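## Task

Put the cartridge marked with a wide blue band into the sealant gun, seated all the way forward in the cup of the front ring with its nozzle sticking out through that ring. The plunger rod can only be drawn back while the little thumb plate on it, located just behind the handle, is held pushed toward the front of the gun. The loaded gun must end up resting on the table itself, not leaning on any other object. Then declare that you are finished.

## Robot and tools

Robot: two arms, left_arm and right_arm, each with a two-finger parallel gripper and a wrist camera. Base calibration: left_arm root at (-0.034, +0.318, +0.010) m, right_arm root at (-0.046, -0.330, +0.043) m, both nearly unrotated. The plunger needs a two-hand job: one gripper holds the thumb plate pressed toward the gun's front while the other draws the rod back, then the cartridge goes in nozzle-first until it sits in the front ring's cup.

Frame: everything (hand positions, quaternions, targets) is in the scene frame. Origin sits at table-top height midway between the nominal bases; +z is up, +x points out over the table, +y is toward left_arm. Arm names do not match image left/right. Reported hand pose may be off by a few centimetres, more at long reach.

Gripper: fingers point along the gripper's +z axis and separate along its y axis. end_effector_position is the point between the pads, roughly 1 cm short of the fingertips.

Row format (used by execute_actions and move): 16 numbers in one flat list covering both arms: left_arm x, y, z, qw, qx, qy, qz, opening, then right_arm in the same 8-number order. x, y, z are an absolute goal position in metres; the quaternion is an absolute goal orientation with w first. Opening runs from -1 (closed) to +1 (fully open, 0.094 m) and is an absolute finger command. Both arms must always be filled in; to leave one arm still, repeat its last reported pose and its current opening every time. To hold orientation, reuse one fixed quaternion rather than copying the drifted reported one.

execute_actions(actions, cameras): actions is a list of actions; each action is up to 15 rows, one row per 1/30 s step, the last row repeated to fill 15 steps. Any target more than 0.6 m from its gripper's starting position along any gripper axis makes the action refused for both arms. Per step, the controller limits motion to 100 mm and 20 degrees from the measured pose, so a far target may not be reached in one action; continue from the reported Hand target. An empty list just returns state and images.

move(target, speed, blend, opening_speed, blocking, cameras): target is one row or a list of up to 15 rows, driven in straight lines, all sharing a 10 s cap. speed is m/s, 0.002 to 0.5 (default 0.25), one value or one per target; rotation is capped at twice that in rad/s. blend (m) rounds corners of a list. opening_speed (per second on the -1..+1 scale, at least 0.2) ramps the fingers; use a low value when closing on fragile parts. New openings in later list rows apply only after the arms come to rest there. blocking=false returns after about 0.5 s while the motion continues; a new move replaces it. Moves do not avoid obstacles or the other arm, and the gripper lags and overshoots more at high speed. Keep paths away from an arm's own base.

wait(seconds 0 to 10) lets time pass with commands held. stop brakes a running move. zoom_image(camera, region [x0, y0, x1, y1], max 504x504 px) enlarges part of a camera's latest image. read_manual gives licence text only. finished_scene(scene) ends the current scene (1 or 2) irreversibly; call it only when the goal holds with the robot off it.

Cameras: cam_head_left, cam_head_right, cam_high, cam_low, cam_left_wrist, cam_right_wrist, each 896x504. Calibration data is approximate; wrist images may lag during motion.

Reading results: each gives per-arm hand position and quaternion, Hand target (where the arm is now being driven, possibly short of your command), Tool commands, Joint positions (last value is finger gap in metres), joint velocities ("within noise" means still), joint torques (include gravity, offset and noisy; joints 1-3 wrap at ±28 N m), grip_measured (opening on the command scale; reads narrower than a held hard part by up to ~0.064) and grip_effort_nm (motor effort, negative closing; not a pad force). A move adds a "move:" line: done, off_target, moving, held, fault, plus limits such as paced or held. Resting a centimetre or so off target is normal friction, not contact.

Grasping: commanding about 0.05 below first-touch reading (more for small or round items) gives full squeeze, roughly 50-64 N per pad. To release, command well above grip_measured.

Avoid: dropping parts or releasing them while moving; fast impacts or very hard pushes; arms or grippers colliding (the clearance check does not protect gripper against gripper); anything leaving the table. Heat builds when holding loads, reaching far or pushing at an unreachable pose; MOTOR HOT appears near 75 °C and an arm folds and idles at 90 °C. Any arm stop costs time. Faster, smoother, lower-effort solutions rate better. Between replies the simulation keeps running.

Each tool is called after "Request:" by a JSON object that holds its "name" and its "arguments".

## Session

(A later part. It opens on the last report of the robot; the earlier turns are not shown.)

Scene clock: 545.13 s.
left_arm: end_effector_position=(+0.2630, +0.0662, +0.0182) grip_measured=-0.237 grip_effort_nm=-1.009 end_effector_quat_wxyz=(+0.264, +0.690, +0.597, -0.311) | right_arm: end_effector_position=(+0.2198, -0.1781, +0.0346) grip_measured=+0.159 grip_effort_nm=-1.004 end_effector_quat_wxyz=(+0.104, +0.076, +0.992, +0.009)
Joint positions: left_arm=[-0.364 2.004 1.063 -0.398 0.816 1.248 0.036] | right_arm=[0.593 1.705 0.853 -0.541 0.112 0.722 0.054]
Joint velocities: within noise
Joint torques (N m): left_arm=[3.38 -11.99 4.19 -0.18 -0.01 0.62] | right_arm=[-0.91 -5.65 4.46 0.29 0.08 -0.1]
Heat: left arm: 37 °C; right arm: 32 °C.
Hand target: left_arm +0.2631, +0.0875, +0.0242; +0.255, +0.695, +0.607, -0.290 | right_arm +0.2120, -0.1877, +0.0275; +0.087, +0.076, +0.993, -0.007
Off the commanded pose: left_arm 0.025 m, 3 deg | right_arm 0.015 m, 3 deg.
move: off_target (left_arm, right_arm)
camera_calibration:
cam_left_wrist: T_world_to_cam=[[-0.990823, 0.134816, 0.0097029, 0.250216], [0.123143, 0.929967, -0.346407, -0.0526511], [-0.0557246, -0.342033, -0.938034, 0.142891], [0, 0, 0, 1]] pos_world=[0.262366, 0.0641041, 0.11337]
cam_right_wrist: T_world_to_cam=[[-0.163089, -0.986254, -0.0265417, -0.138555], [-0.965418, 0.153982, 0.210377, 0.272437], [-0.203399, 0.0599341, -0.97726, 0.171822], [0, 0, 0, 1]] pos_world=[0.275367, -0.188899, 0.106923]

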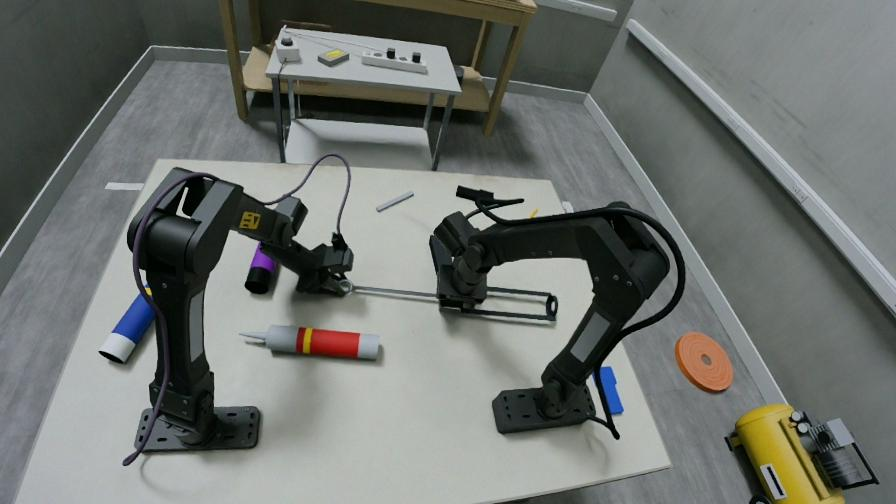

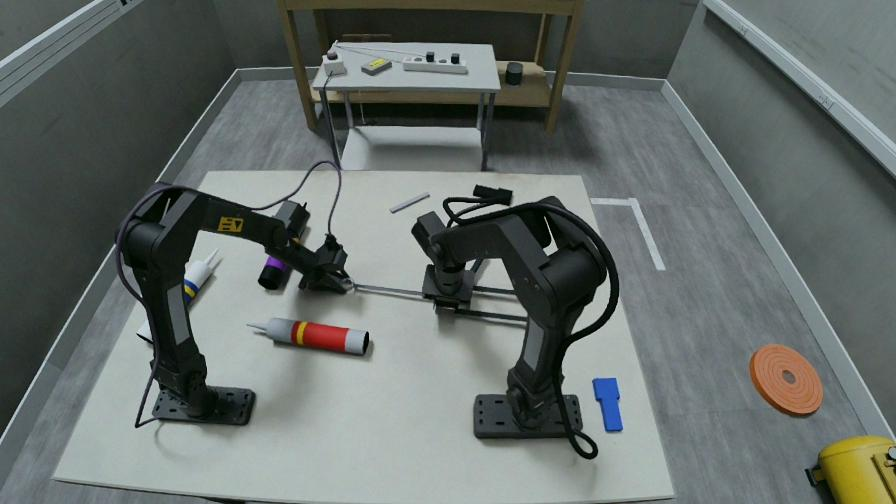

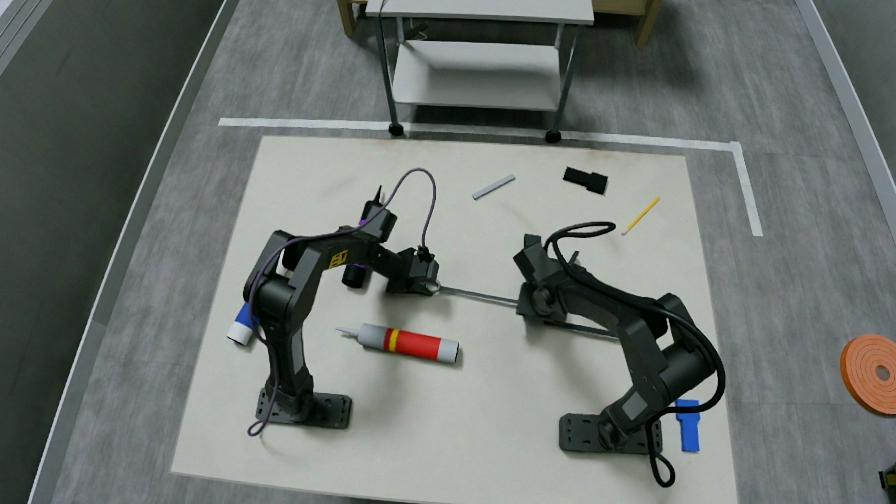

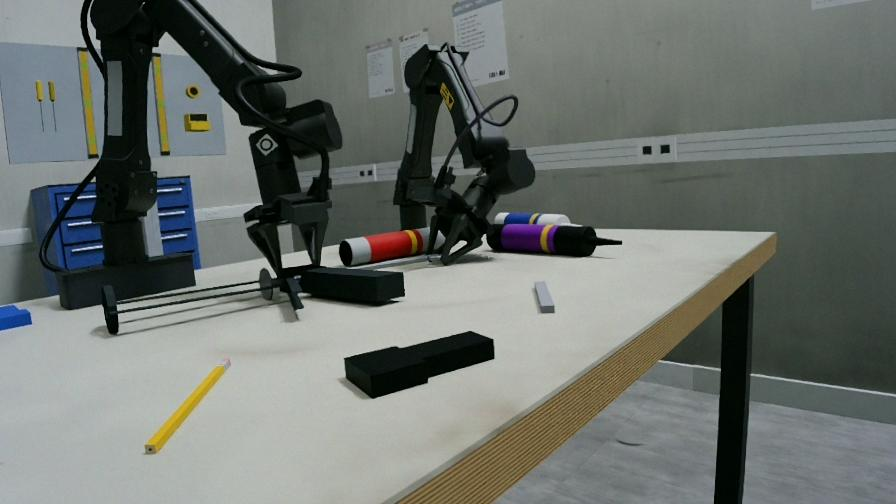

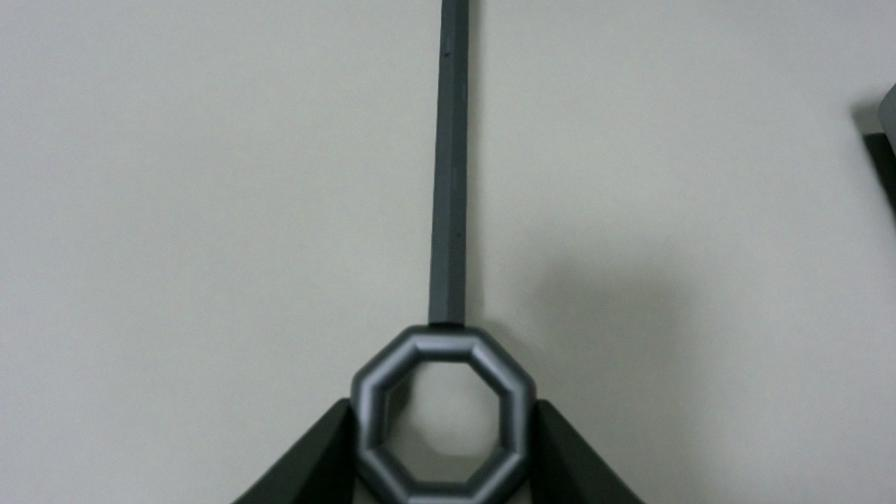

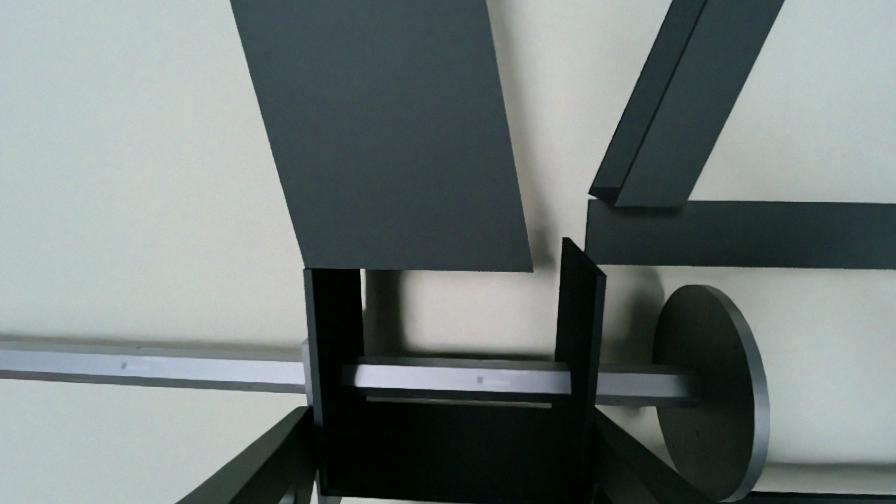

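Request:
{"name": "move", "arguments": {"target": [[0.263, 0.066, 0.02, 0.2514, 0.6973, 0.6067, -0.2889, -0.3, 0.214, -0.186, 0.027, 0.0869, 0.0799, 0.9930, -0.0070, 0.1],[0.263, 0.066, 0.02, 0.2514, 0.6973, 0.6067, -0.2889, -0.3, 0.214, -0.186, 0.030, 0.0869, 0.0799, 0.9930, -0.0070, 0.3],[0.263, 0.066, 0.02, 0.2514, 0.6973, 0.6067, -0.2889, -0.3, 0.214, -0.186, 0.060, 0.0869, 0.0799, 0.9930, -0.0070, 0.3]], "speed": 0.05, "opening_speed": 0.5, "cameras": ["cam_left_wrist", "cam_right_wrist"]}}

Scene clock: 580.20 s.
left_arm: end_effector_position=(+0.2626, +0.0661, +0.0160) grip_measured=-0.237 grip_effort_nm=-1.023 end_effector_quat_wxyz=(+0.258, +0.689, +0.604, -0.307) | right_arm: end_effector_position=(+0.2059, -0.1869, +0.0469) grip_measured=+0.299 grip_effort_nm=0.105 end_effector_quat_wxyz=(+0.070, +0.076, +0.995, -0.011)
Joint positions: left_arm=[-0.37 2.004 1.063 -0.398 0.8 1.231 0.036] | right_arm=[0.588 1.681 0.895 -0.687 0.102 0.722 0.061]
Joint velocities: within noise
Joint torques (N m): left_arm=[-0.58 -10.14 5.35 0.32 -0.1 -0.07] | right_arm=[-0.76 -8.57 7.73 0.15 0.18 0]
Heat: left arm: 38 °C; right arm: 31 °C.
Hand target: left_arm +0.2654, +0.0692, +0.0191; +0.252, +0.695, +0.610, -0.285 | right_arm +0.2145, -0.1873, +0.0596; +0.086, +0.082, +0.993, -0.008
Off the commanded pose: left_arm 0.004 m, 2 deg | right_arm 0.015 m, 2 deg.
move: off_target (right_arm); target 2's new opening was sent with right_arm's hand 0.011 m and 3 deg from that target
camera_calibration:
cam_left_wrist: T_world_to_cam=[[-0.991916, 0.12557, 0.018305, 0.250678], [0.112492, 0.936872, -0.331084, -0.0511891], [-0.0587238, -0.326348, -0.943424, 0.140703], [0, 0, 0, 1]] pos_world=[0.262672, 0.062398, 0.111206]
cam_right_wrist: T_world_to_cam=[[-0.166622, -0.985824, 0.0197056, -0.150445], [-0.947859, 0.165648, 0.272259, 0.253498], [-0.271663, 0.0266862, -0.962022, 0.188605], [0, 0, 0, 1]] pos_world=[0.26645, -0.195337, 0.11539]
Images, in order (width x height): cam_left_wrist 896x504, cam_right_wrist 896x504.

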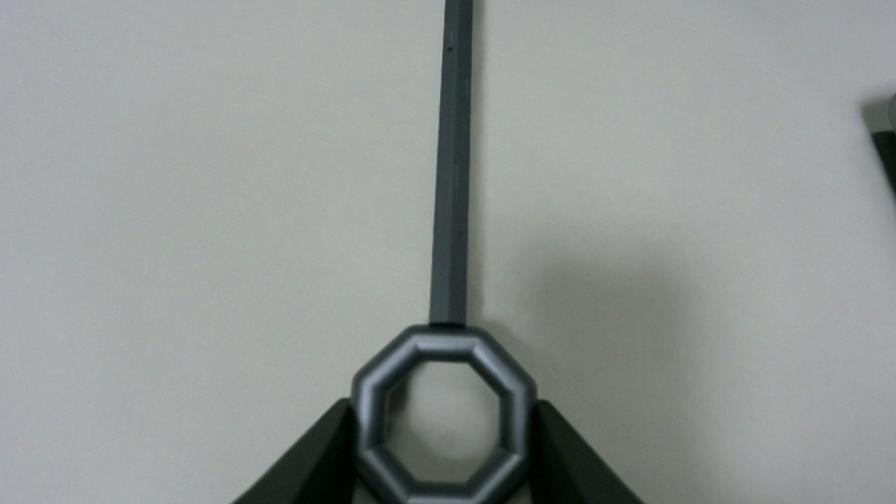

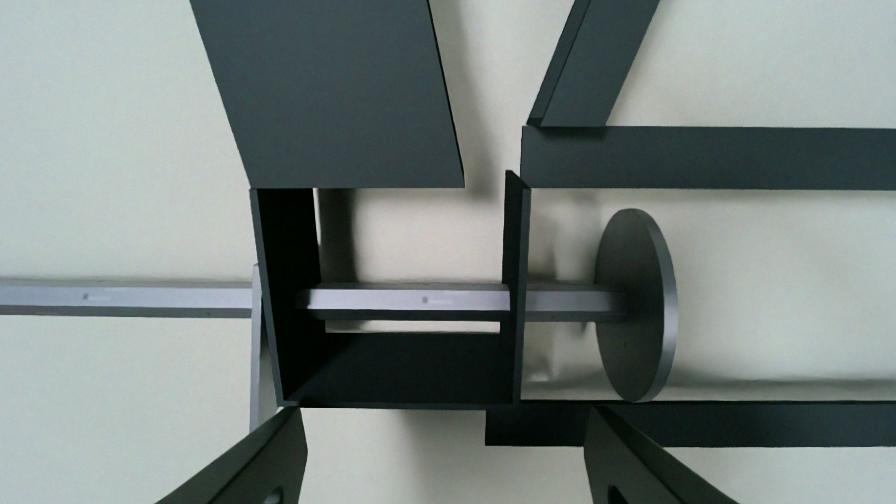

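Request:
{"name": "move", "arguments": {"target": [[0.263, 0.066, 0.02, 0.2514, 0.6973, 0.6067, -0.2889, -0.3, 0.232, -0.148, 0.065, 0.0869, 0.0799, 0.9930, -0.0070, -0.06]], "speed": 0.08, "cameras": ["cam_left_wrist", "cam_right_wrist"]}}

Scene clock: 610.80 s.
left_arm: end_effector_position=(+0.2623, +0.0657, +0.0160) grip_measured=-0.237 grip_effort_nm=-1.018 end_effector_quat_wxyz=(+0.257, +0.689, +0.604, -0.307) | right_arm: end_effector_position=(+0.2283, -0.1485, +0.0616) grip_measured=-0.058 grip_effort_nm=-0.100 end_effector_quat_wxyz=(+0.084, +0.073, +0.994, +0.000)
Joint positions: left_arm=[-0.372 2.004 1.063 -0.398 0.8 1.231 0.036] | right_arm=[0.653 1.767 1.06 -0.736 0.109 0.779 0.044]
Joint velocities: within noise
Joint torques (N m): left_arm=[-0.84 -10.09 5.45 0.32 -0.01 -0.05] | right_arm=[0.38 -6.63 8.09 0.2 0.22 0.13]
Heat: left arm: 37 °C; right arm: 33 °C.
Hand target: left_arm +0.2638, +0.0670, +0.0200; +0.252, +0.696, +0.607, -0.289 | right_arm +0.2318, -0.1479, +0.0645; +0.087, +0.078, +0.993, -0.007
Off the commanded pose: left_arm 0.004 m, 2 deg | right_arm 0.005 m, 1 deg.
move: done
camera_calibration:
cam_left_wrist: T_world_to_cam=[[-0.991722, 0.127092, 0.018305, 0.2502], [0.113929, 0.936698, -0.331084, -0.0510848], [-0.0592243, -0.326258, -0.943424, 0.140657], [0, 0, 0, 1]] pos_world=[0.26228, 0.0619429, 0.111206]
cam_right_wrist: T_world_to_cam=[[-0.159292, -0.987219, -0.00496305, -0.109525], [-0.956538, 0.153094, 0.248189, 0.265887], [-0.244257, 0.0442819, -0.968699, 0.204583], [0, 0, 0, 1]] pos_world=[0.286855, -0.157891, 0.131645]
Images, in order (width x height): cam_left_wrist 896x504, cam_right_wrist 896x504.

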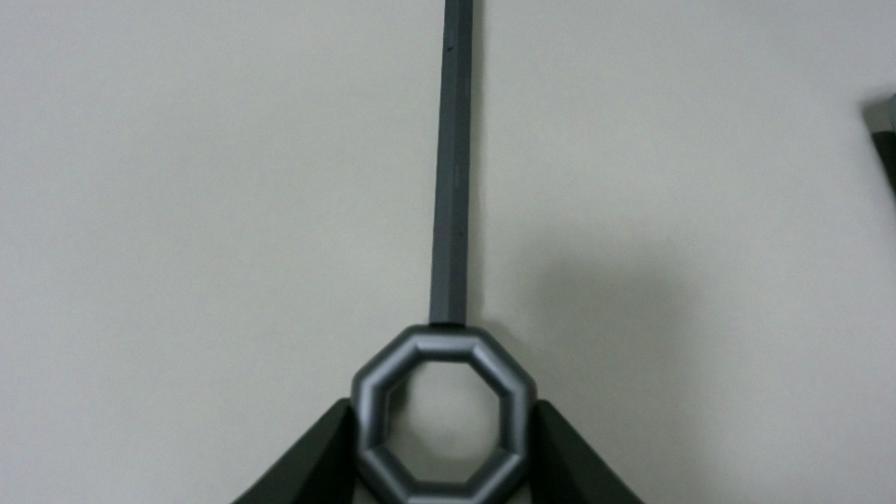

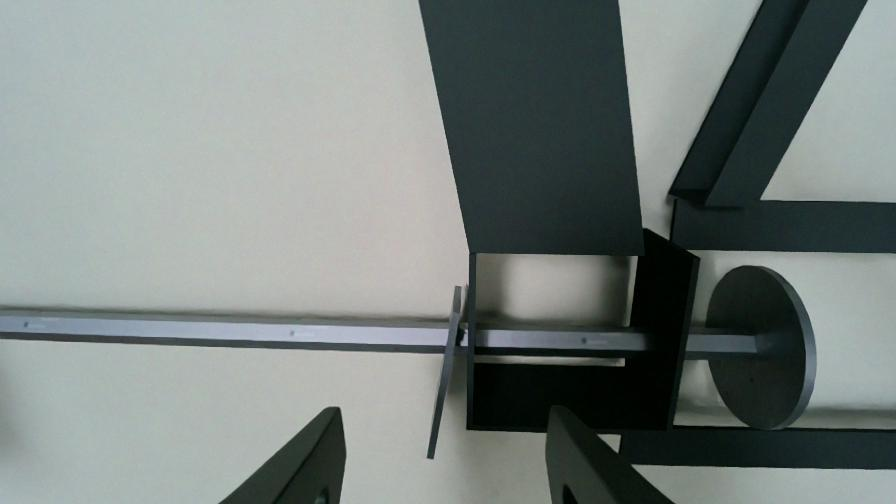

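Request:
{"name": "move", "arguments": {"target": [[0.263, 0.066, 0.02, 0.2514, 0.6973, 0.6067, -0.2889, -0.3, 0.2355, -0.1525, 0.046, 0.0869, 0.0799, 0.9930, -0.0070, -0.06]], "speed": 0.08, "cameras": ["cam_right_wrist"]}}

Scene clock: 634.17 s.
left_arm: end_effector_position=(+0.2623, +0.0657, +0.0160) grip_measured=-0.237 grip_effort_nm=-1.018 end_effector_quat_wxyz=(+0.257, +0.689, +0.604, -0.307) | right_arm: end_effector_position=(+0.2349, -0.1493, +0.0522) grip_measured=-0.058 grip_effort_nm=-0.105 end_effector_quat_wxyz=(+0.084, +0.080, +0.993, +0.000)
Joint positions: left_arm=[-0.372 2.004 1.063 -0.398 0.8 1.231 0.036] | right_arm=[0.639 1.8 1.06 -0.701 0.109 0.781 0.044]
Joint velocities: within noise
Joint torques (N m): left_arm=[-1.06 -10.09 5.44 0.32 0 -0.05] | right_arm=[-0.68 -6.87 4.56 0.65 0.18 -0.03]
Heat: left arm: 37 °C; right arm: 32 °C.
Hand target: left_arm +0.2631, +0.0662, +0.0200; +0.252, +0.697, +0.606, -0.289 | right_arm +0.2364, -0.1543, +0.0461; +0.087, +0.084, +0.993, -0.007
Off the commanded pose: left_arm 0.004 m, 2 deg | right_arm 0.007 m, 1 deg.
move: done
camera_calibration:
cam_right_wrist: T_world_to_cam=[[-0.174388, -0.984657, -0.00631928, -0.105302], [-0.954394, 0.167442, 0.247176, 0.276365], [-0.242326, 0.0491357, -0.96895, 0.197447], [0, 0, 0, 1]] pos_world=[0.293244, -0.159663, 0.12234]
Images, in order (width x height): cam_right_wrist 896x504.

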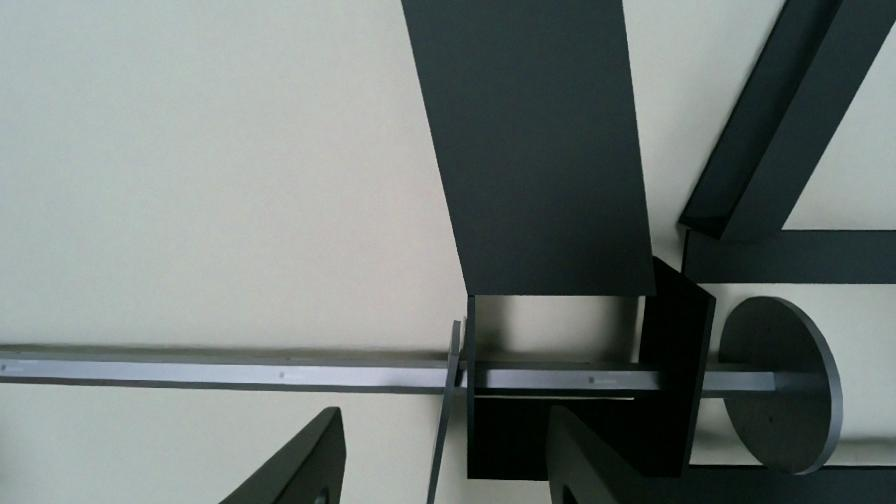

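Request:
{"name": "move", "arguments": {"target": [[0.263, 0.066, 0.02, 0.2514, 0.6973, 0.6067, -0.2889, -0.3, 0.2345, -0.1555, 0.028, 0.0869, 0.0799, 0.9930, -0.0070, -0.06]], "speed": 0.06, "cameras": ["cam_right_wrist"]}}

Request:
{"name": "zoom_image", "arguments": {"camera": "cam_right_wrist", "region": [220, 220, 680, 504]}}

Scene clock: 645.23 s.
left_arm: end_effector_position=(+0.2623, +0.0657, +0.0160) grip_measured=-0.237 grip_effort_nm=-1.013 end_effector_quat_wxyz=(+0.257, +0.689, +0.604, -0.307) | right_arm: end_effector_position=(+0.2321, -0.1509, +0.0338) grip_measured=-0.058 grip_effort_nm=-0.105 end_effector_quat_wxyz=(+0.084, +0.080, +0.993, -0.001)
Joint positions: left_arm=[-0.372 2.004 1.063 -0.398 0.8 1.231 0.036] | right_arm=[0.641 1.828 1.011 -0.626 0.11 0.781 0.044]
Joint velocities: within noise
Joint torques (N m): left_arm=[-1.06 -10.13 5.39 0.33 -0.01 -0.04] | right_arm=[-0.59 -6.89 4.59 0.65 0.16 -0.11]
Heat: left arm: 37 °C; right arm: 31 °C.
Hand target: left_arm +0.2630, +0.0662, +0.0200; +0.252, +0.697, +0.606, -0.289 | right_arm +0.2339, -0.1553, +0.0284; +0.087, +0.079, +0.993, -0.007
Off the commanded pose: left_arm 0.004 m, 2 deg | right_arm 0.008 m, 1 deg.
move: done
camera_calibration:
cam_right_wrist: T_world_to_cam=[[-0.173073, -0.9849, -0.004159, -0.107972], [-0.954531, 0.166692, 0.247154, 0.278501], [-0.242729, 0.0467455, -0.968967, 0.178796], [0, 0, 0, 1]] pos_world=[0.29055, -0.161123, 0.103966]
Images, in order (width x height): cam_right_wrist 896x504.

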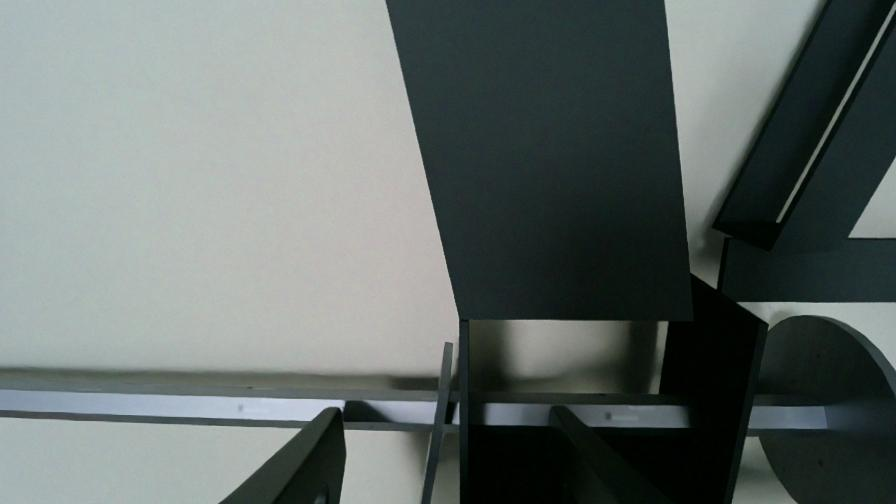

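Scaled by 1.096 from the camera's 896x504 image, which has a finer 1280x720 frame.

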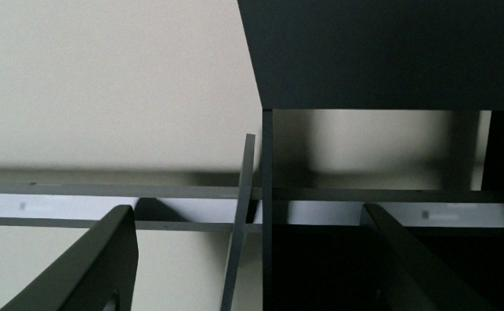

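Request:
{"name": "move", "arguments": {"target": [[0.263, 0.066, 0.02, 0.2514, 0.6973, 0.6067, -0.2889, -0.3, 0.2345, -0.1555, 0.026, 0.0869, 0.0799, 0.9930, -0.0070, -0.94]], "speed": 0.06, "opening_speed": 0.5, "cameras": ["cam_right_wrist", "cam_high"]}}

Request:
{"name": "zoom_image", "arguments": {"camera": "cam_right_wrist", "region": [220, 220, 680, 504]}}

Scene clock: 658.60 s.
left_arm: end_effector_position=(+0.2623, +0.0657, +0.0160) grip_measured=-0.237 grip_effort_nm=-1.013 end_effector_quat_wxyz=(+0.257, +0.689, +0.604, -0.307) | right_arm: end_effector_position=(+0.2339, -0.1533, +0.0328) grip_measured=-0.899 grip_effort_nm=-1.009 end_effector_quat_wxyz=(+0.086, +0.078, +0.993, -0.004)
Joint positions: left_arm=[-0.372 2.004 1.063 -0.398 0.8 1.231 0.036] | right_arm=[0.636 1.831 1.009 -0.621 0.118 0.773 0.005]
Joint velocities: within noise
Joint torques (N m): left_arm=[-1.07 -10.19 5.46 0.32 -0.01 -0.05] | right_arm=[-0.59 -6.64 4.44 0.68 0.09 -0.04]
Heat: left arm: 37 °C; right arm: 31 °C.
Hand target: left_arm +0.2630, +0.0662, +0.0200; +0.252, +0.697, +0.606, -0.289 | right_arm +0.2344, -0.1566, +0.0259; +0.086, +0.081, +0.993, -0.008
Off the commanded pose: left_arm 0.004 m, 2 deg | right_arm 0.007 m, 0 deg.
move: done
camera_calibration:
cam_right_wrist: T_world_to_cam=[[-0.171118, -0.985247, 0.00245157, -0.11068], [-0.955915, 0.166625, 0.241789, 0.281266], [-0.238631, 0.039031, -0.970326, 0.176232], [0, 0, 0, 1]] pos_world=[0.291981, -0.162792, 0.103267]
Images, in order (width x height): cam_high 896x504, cam_right_wrist 896x504.

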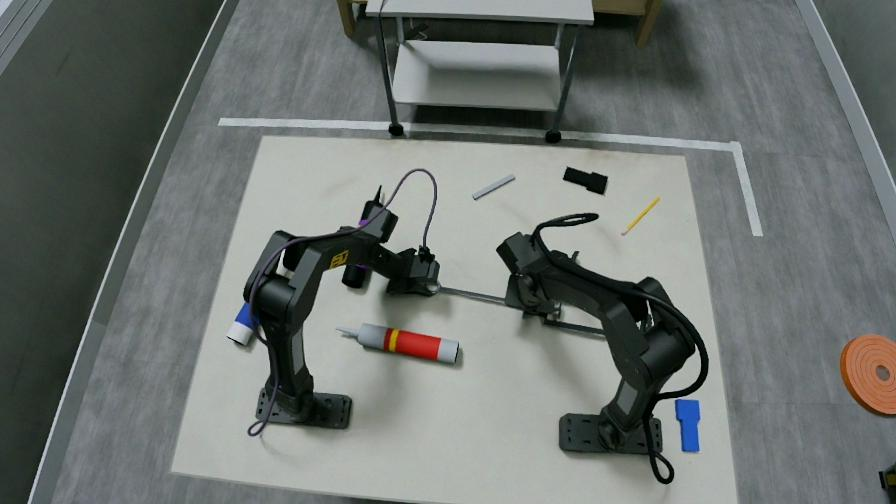

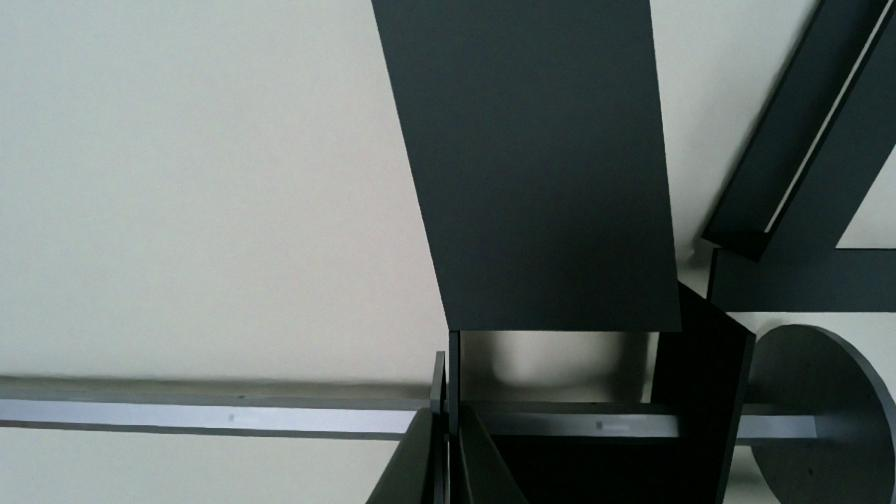

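Scaled by 1.096 from the camera's 896x504 image, which has a finer 1280x720 frame.

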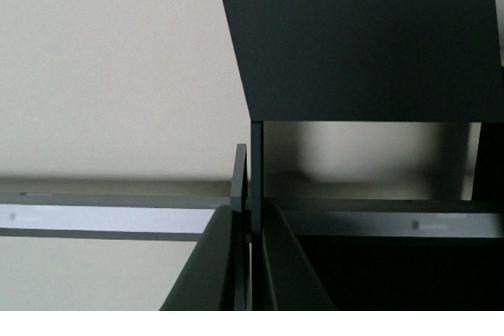

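Request:
{"name": "move", "arguments": {"target": [[0.267, 0.11, 0.024, 0.2514, 0.6973, 0.6067, -0.2889, -0.3, 0.2345, -0.1555, 0.026, 0.0869, 0.0799, 0.9930, -0.0070, -0.94]], "speed": 0.04, "cameras": ["cam_right_wrist", "cam_left_wrist"]}}

Scene clock: 675.03 s.
left_arm: end_effector_position=(+0.2629, +0.0901, +0.0163) grip_measured=-0.237 grip_effort_nm=-1.013 end_effector_quat_wxyz=(+0.256, +0.687, +0.603, -0.315) | right_arm: end_effector_position=(+0.2356, -0.1308, +0.0332) grip_measured=-0.900 grip_effort_nm=-1.004 end_effector_quat_wxyz=(+0.089, +0.067, +0.993, +0.037)
Joint positions: left_arm=[-0.298 2.004 1.063 -0.484 0.826 1.336 0.036] | right_arm=[0.656 1.834 1.009 -0.561 0.059 0.773 0.005]
Joint velocities: within noise
Joint torques (N m): left_arm=[2.28 -11.52 4.64 -0.21 0.06 0.68] | right_arm=[-0.99 -7.19 4.59 0.13 0.6 -0.04]
Heat: left arm: 37 °C; right arm: 32 °C.
Hand target: left_arm +0.2638, +0.1048, +0.0247; +0.254, +0.698, +0.602, -0.294 | right_arm +0.2324, -0.1515, +0.0269; +0.087, +0.073, +0.993, -0.005
Off the commanded pose: left_arm 0.022 m, 3 deg | right_arm 0.026 m, 5 deg.
move: off_target (left_arm, right_arm)
camera_calibration:
cam_left_wrist: T_world_to_cam=[[-0.991172, 0.128971, 0.0307206, 0.247238], [0.110959, 0.933781, -0.340206, -0.0727832], [-0.0725631, -0.333794, -0.939849, 0.153009], [0, 0, 0, 1]] pos_world=[0.264234, 0.0871506, 0.111449]
cam_right_wrist: T_world_to_cam=[[-0.142075, -0.986753, -0.0783091, -0.0926183], [-0.962891, 0.119432, 0.242027, 0.274556], [-0.229468, 0.109789, -0.967104, 0.18316], [0, 0, 0, 1]] pos_world=[0.293238, -0.144291, 0.103433]
Images, in order (width x height): cam_left_wrist 896x504, cam_right_wrist 896x504.

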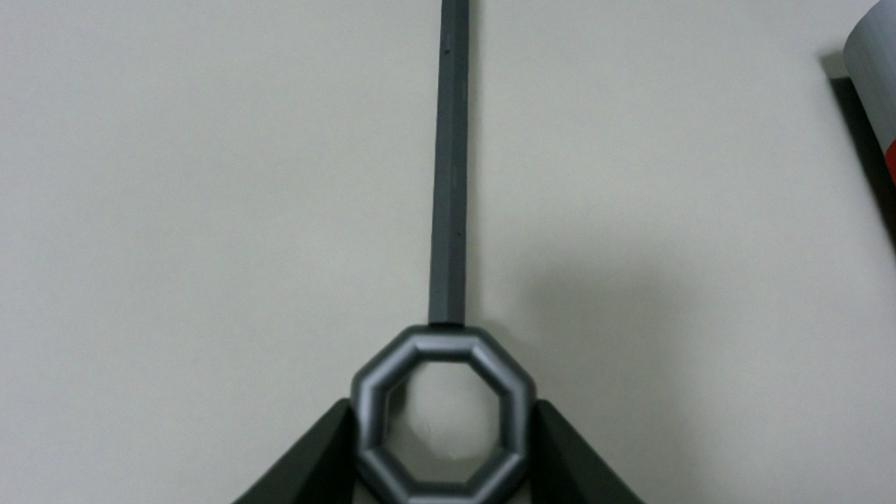

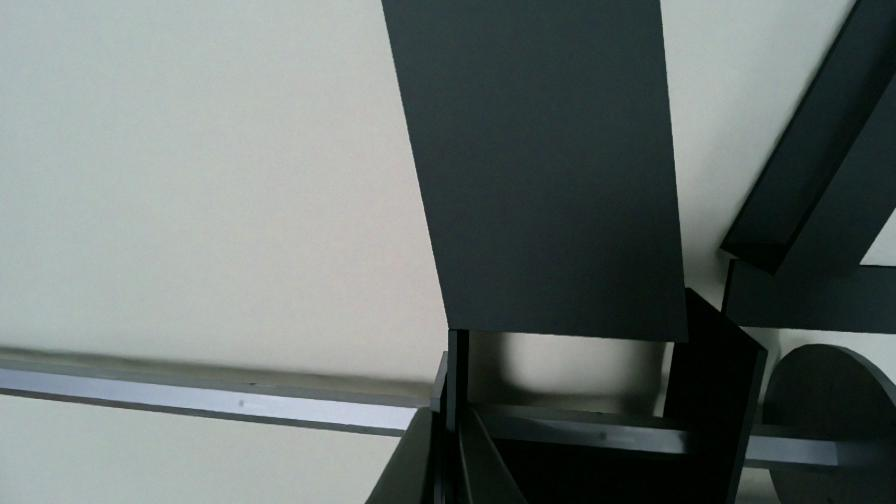

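Request:
{"name": "move", "arguments": {"target": [[0.263, 0.088, 0.02, 0.2514, 0.6973, 0.6067, -0.2889, -0.3, 0.2365, -0.1325, 0.028, 0.0869, 0.0799, 0.9930, -0.0070, -0.94]], "speed": 0.04, "cameras": ["cam_right_wrist", "cam_low"]}}

Request:
{"name": "zoom_image", "arguments": {"camera": "cam_right_wrist", "region": [360, 300, 560, 504]}}

Request:
{"name": "zoom_image", "arguments": {"camera": "cam_low", "region": [50, 180, 450, 380]}}

Scene clock: 697.23 s.
left_arm: end_effector_position=(+0.2630, +0.0898, +0.0163) grip_measured=-0.237 grip_effort_nm=-1.023 end_effector_quat_wxyz=(+0.252, +0.686, +0.608, -0.310) | right_arm: end_effector_position=(+0.2358, -0.1292, +0.0332) grip_measured=-0.900 grip_effort_nm=-1.009 end_effector_quat_wxyz=(+0.088, +0.070, +0.994, +0.011)
Joint positions: left_arm=[-0.304 1.998 1.063 -0.484 0.81 1.32 0.036] | right_arm=[0.68 1.866 1.057 -0.615 0.101 0.801 0.005]
Joint velocities: within noise
Joint torques (N m): left_arm=[-0.75 -10.43 4.33 0.48 -0.07 -0.11] | right_arm=[0.43 -6.12 6.9 0.29 0.31 0.23]
Heat: left arm: 39 °C; right arm: 31 °C.
Hand target: left_arm +0.2659, +0.0920, +0.0191; +0.251, +0.694, +0.611, -0.285 | right_arm +0.2369, -0.1324, +0.0284; +0.088, +0.080, +0.993, -0.006
Off the commanded pose: left_arm 0.004 m, 3 deg | right_arm 0.006 m, 2 deg.
move: off_target (left_arm)
camera_calibration:
cam_right_wrist: T_world_to_cam=[[-0.151726, -0.988049, -0.0271632, -0.0906355], [-0.960089, 0.140788, 0.241676, 0.276715], [-0.234964, 0.0627477, -0.969977, 0.178278], [0, 0, 0, 1]] pos_world=[0.293808, -0.139697, 0.103588]
Images, in order (width x height): cam_low 896x504, cam_right_wrist 896x504.

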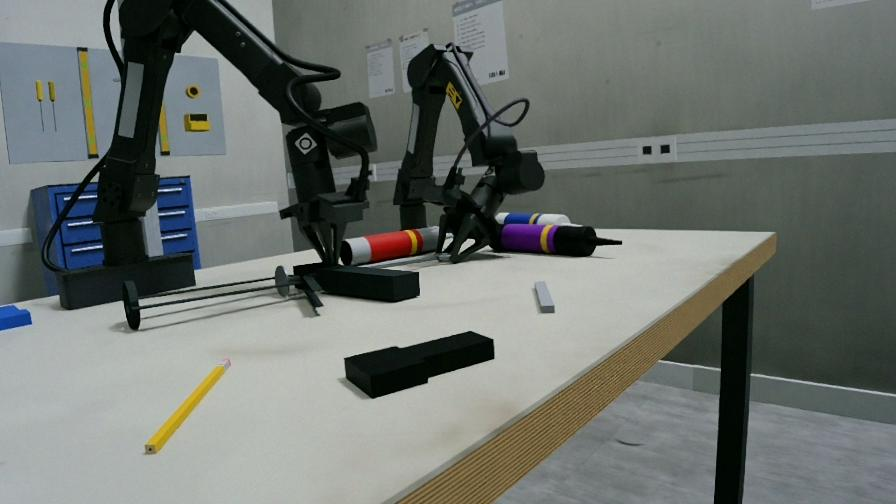

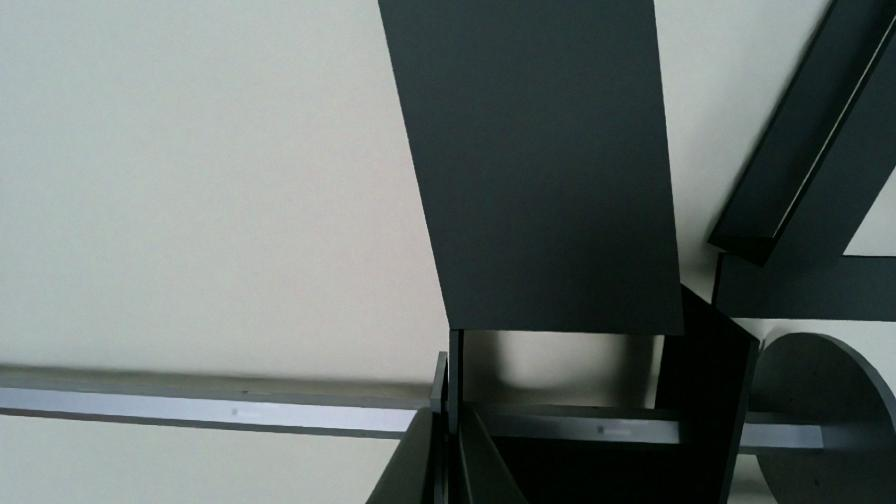

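Scaled by 2.471 from the camera's 896x504 image, which has a finer 1280x720 frame.

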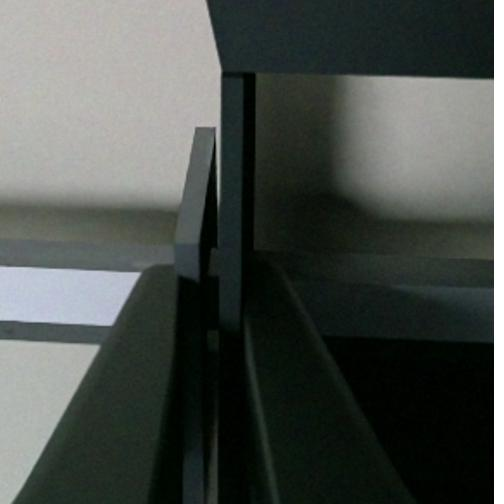

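Scaled by 1.260 from the camera's 896x504 image, which has a finer 1280x720 frame.

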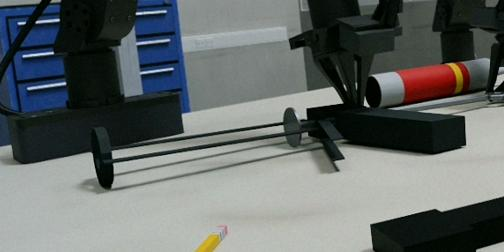

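Request:
{"name": "move", "arguments": {"target": [[0.263, 0.088, 0.02, 0.2514, 0.6973, 0.6067, -0.2889, -0.3, 0.2365, -0.1325, 0.030, 0.0869, 0.0799, 0.9930, -0.0070, -0.3],[0.263, 0.088, 0.02, 0.2514, 0.6973, 0.6067, -0.2889, -0.3, 0.2365, -0.1325, 0.066, 0.0867, 0.0998, 0.9912, -0.0087, -0.3],[0.263, 0.088, 0.02, 0.2514, 0.6973, 0.6067, -0.2889, -0.3, 0.222, -0.151, 0.064, 0.0867, 0.0998, 0.9912, -0.0087, 0.7]], "speed": 0.08, "cameras": ["cam_right_wrist"]}}

Scene clock: 756.53 s.
left_arm: end_effector_position=(+0.2628, +0.0895, +0.0161) grip_measured=-0.237 grip_effort_nm=-1.018 end_effector_quat_wxyz=(+0.250, +0.687, +0.609, -0.308) | right_arm: end_effector_position=(+0.2223, -0.1445, +0.0576) grip_measured=+0.698 grip_effort_nm=0.144 end_effector_quat_wxyz=(+0.078, +0.098, +0.992, -0.004)
Joint positions: left_arm=[-0.307 1.997 1.063 -0.484 0.804 1.316 0.036] | right_arm=[0.676 1.78 1.061 -0.744 0.113 0.854 0.08]
Joint velocities: within noise
Joint torques (N m): left_arm=[-1.32 -10.25 4.21 0.45 0.07 -0.06] | right_arm=[-0.9 -10.03 4.82 0.25 0.21 0.03]
Heat: left arm: 38 °C; right arm: 32 °C.
Hand target: left_arm +0.2632, +0.0883, +0.0197; +0.251, +0.697, +0.607, -0.289 | right_arm +0.2229, -0.1523, +0.0636; +0.086, +0.106, +0.991, -0.009
Off the commanded pose: left_arm 0.004 m, 3 deg | right_arm 0.009 m, 1 deg.
move: off_target (left_arm)
camera_calibration:
cam_right_wrist: T_world_to_cam=[[-0.210139, -0.977671, 0.000855315, -0.0942671], [-0.944334, 0.2032, 0.258733, 0.264544], [-0.25313, 0.0535621, -0.965948, 0.202272], [0, 0, 0, 1]] pos_world=[0.28121, -0.156752, 0.127019]
Images, in order (width x height): cam_right_wrist 896x504.

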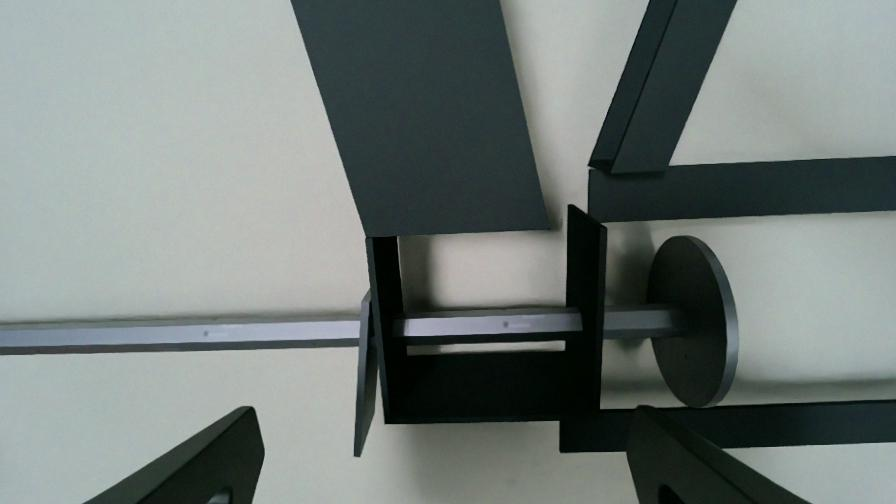

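Request:
{"name": "move", "arguments": {"target": [[0.263, 0.088, 0.02, 0.2514, 0.6973, 0.6067, -0.2889, -0.3, 0.2215, -0.157, 0.045, 0.0869, 0.0851, 0.9925, -0.0074, 0.64]], "speed": 0.08, "cameras": ["cam_right_wrist"]}}

Scene clock: 783.87 s.
left_arm: end_effector_position=(+0.2628, +0.0895, +0.0161) grip_measured=-0.237 grip_effort_nm=-1.018 end_effector_quat_wxyz=(+0.250, +0.687, +0.609, -0.308) | right_arm: end_effector_position=(+0.2178, -0.1561, +0.0432) grip_measured=+0.642 grip_effort_nm=-0.100 end_effector_quat_wxyz=(+0.074, +0.092, +0.993, -0.009)
Joint positions: left_arm=[-0.307 1.997 1.063 -0.484 0.804 1.316 0.036] | right_arm=[0.656 1.78 0.997 -0.689 0.113 0.822 0.077]
Joint velocities: within noise
Joint torques (N m): left_arm=[-1.36 -10.3 4.19 0.45 0.08 -0.07] | right_arm=[-0.65 -8.43 4.63 0.59 0.17 -0.18]
Heat: left arm: 35 °C; right arm: 35 °C.
Hand target: left_arm +0.2631, +0.0881, +0.0200; +0.251, +0.697, +0.606, -0.289 | right_arm +0.2220, -0.1587, +0.0450; +0.086, +0.089, +0.992, -0.008
Off the commanded pose: left_arm 0.004 m, 3 deg | right_arm 0.004 m, 2 deg.
move: off_target (left_arm)
camera_calibration:
cam_right_wrist: T_world_to_cam=[[-0.198438, -0.980031, 0.0127254, -0.109889], [-0.944557, 0.194688, 0.264403, 0.264798], [-0.261601, 0.0404477, -0.964328, 0.187555], [0, 0, 0, 1]] pos_world=[0.277375, -0.166833, 0.11225]
Images, in order (width x height): cam_right_wrist 896x504.

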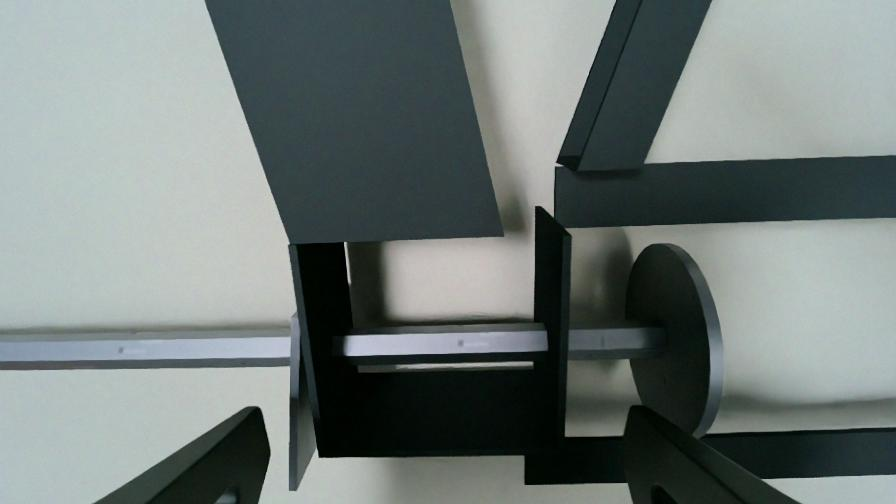

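Request:
{"name": "move", "arguments": {"target": [[0.263, 0.088, 0.02, 0.2514, 0.6973, 0.6067, -0.2889, -0.3, 0.2235, -0.1515, 0.038, 0.0869, 0.0851, 0.9925, -0.0074, 0.64],[0.263, 0.088, 0.02, 0.2514, 0.6973, 0.6067, -0.2889, -0.3, 0.2225, -0.1515, 0.027, 0.0869, 0.0851, 0.9925, -0.0074, 0.64]], "speed": 0.08, "cameras": ["cam_right_wrist", "cam_low"]}}

Request:
{"name": "zoom_image", "arguments": {"camera": "cam_low", "region": [200, 180, 450, 380]}}

Scene clock: 797.47 s.
left_arm: end_effector_position=(+0.2628, +0.0895, +0.0161) grip_measured=-0.237 grip_effort_nm=-1.023 end_effector_quat_wxyz=(+0.250, +0.687, +0.609, -0.308) | right_arm: end_effector_position=(+0.2217, -0.1519, +0.0310) grip_measured=+0.642 grip_effort_nm=-0.105 end_effector_quat_wxyz=(+0.081, +0.091, +0.993, -0.003)
Joint positions: left_arm=[-0.307 1.997 1.063 -0.484 0.804 1.316 0.036] | right_arm=[0.659 1.813 0.978 -0.621 0.113 0.822 0.077]
Joint velocities: within noise
Joint torques (N m): left_arm=[-1.46 -10.41 4.3 0.44 0.05 -0.08] | right_arm=[0.9 -6.84 4.64 0.64 0.18 -0.07]
Heat: left arm: 34 °C; right arm: 34 °C.
Hand target: left_arm +0.2631, +0.0881, +0.0200; +0.251, +0.697, +0.606, -0.289 | right_arm +0.2218, -0.1509, +0.0268; +0.087, +0.084, +0.993, -0.007
Off the commanded pose: left_arm 0.004 m, 3 deg | right_arm 0.004 m, 1 deg.
move: off_target (left_arm)
camera_calibration:
cam_right_wrist: T_world_to_cam=[[-0.195517, -0.9807, 0.000129326, -0.105242], [-0.948639, 0.189158, 0.25358, 0.271312], [-0.24871, 0.0494564, -0.967314, 0.175231], [0, 0, 0, 1]] pos_world=[0.280382, -0.163198, 0.100718]
Images, in order (width x height): cam_low 896x504, cam_right_wrist 896x504.

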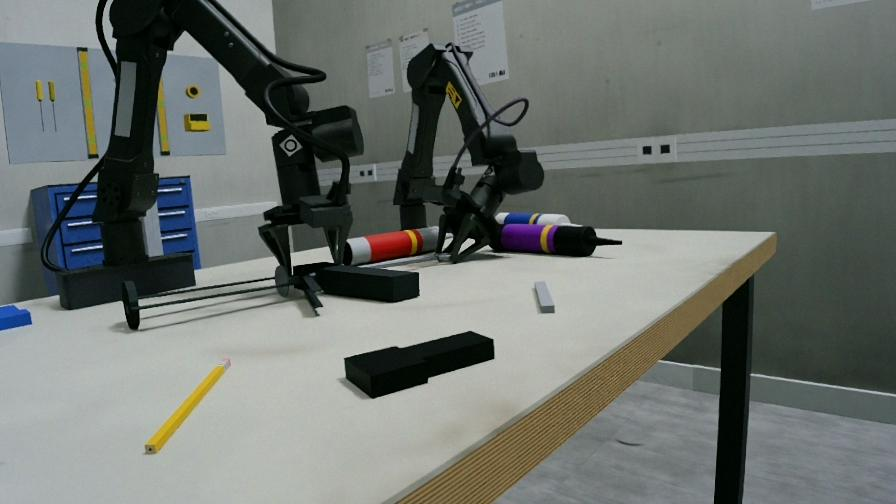

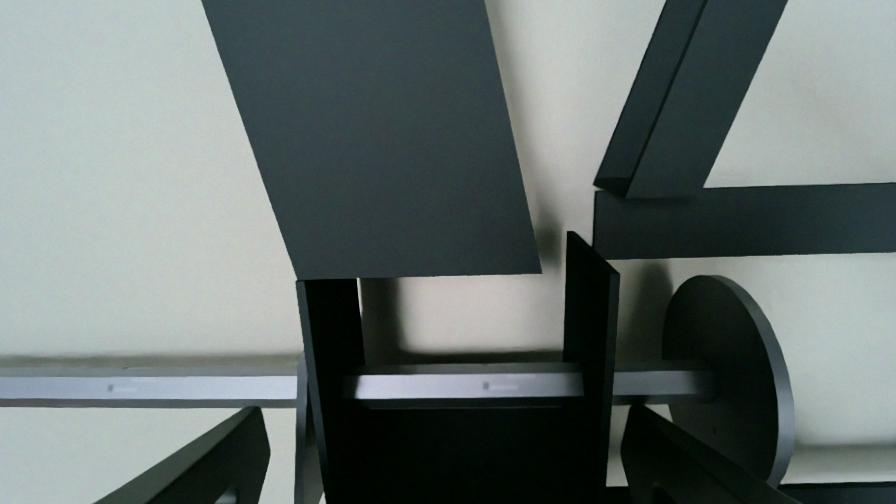

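Scaled by 2.016 from the camera's 896x504 image, which has a finer 1280x720 frame.

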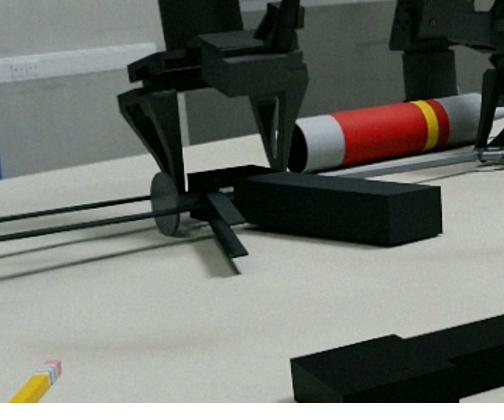

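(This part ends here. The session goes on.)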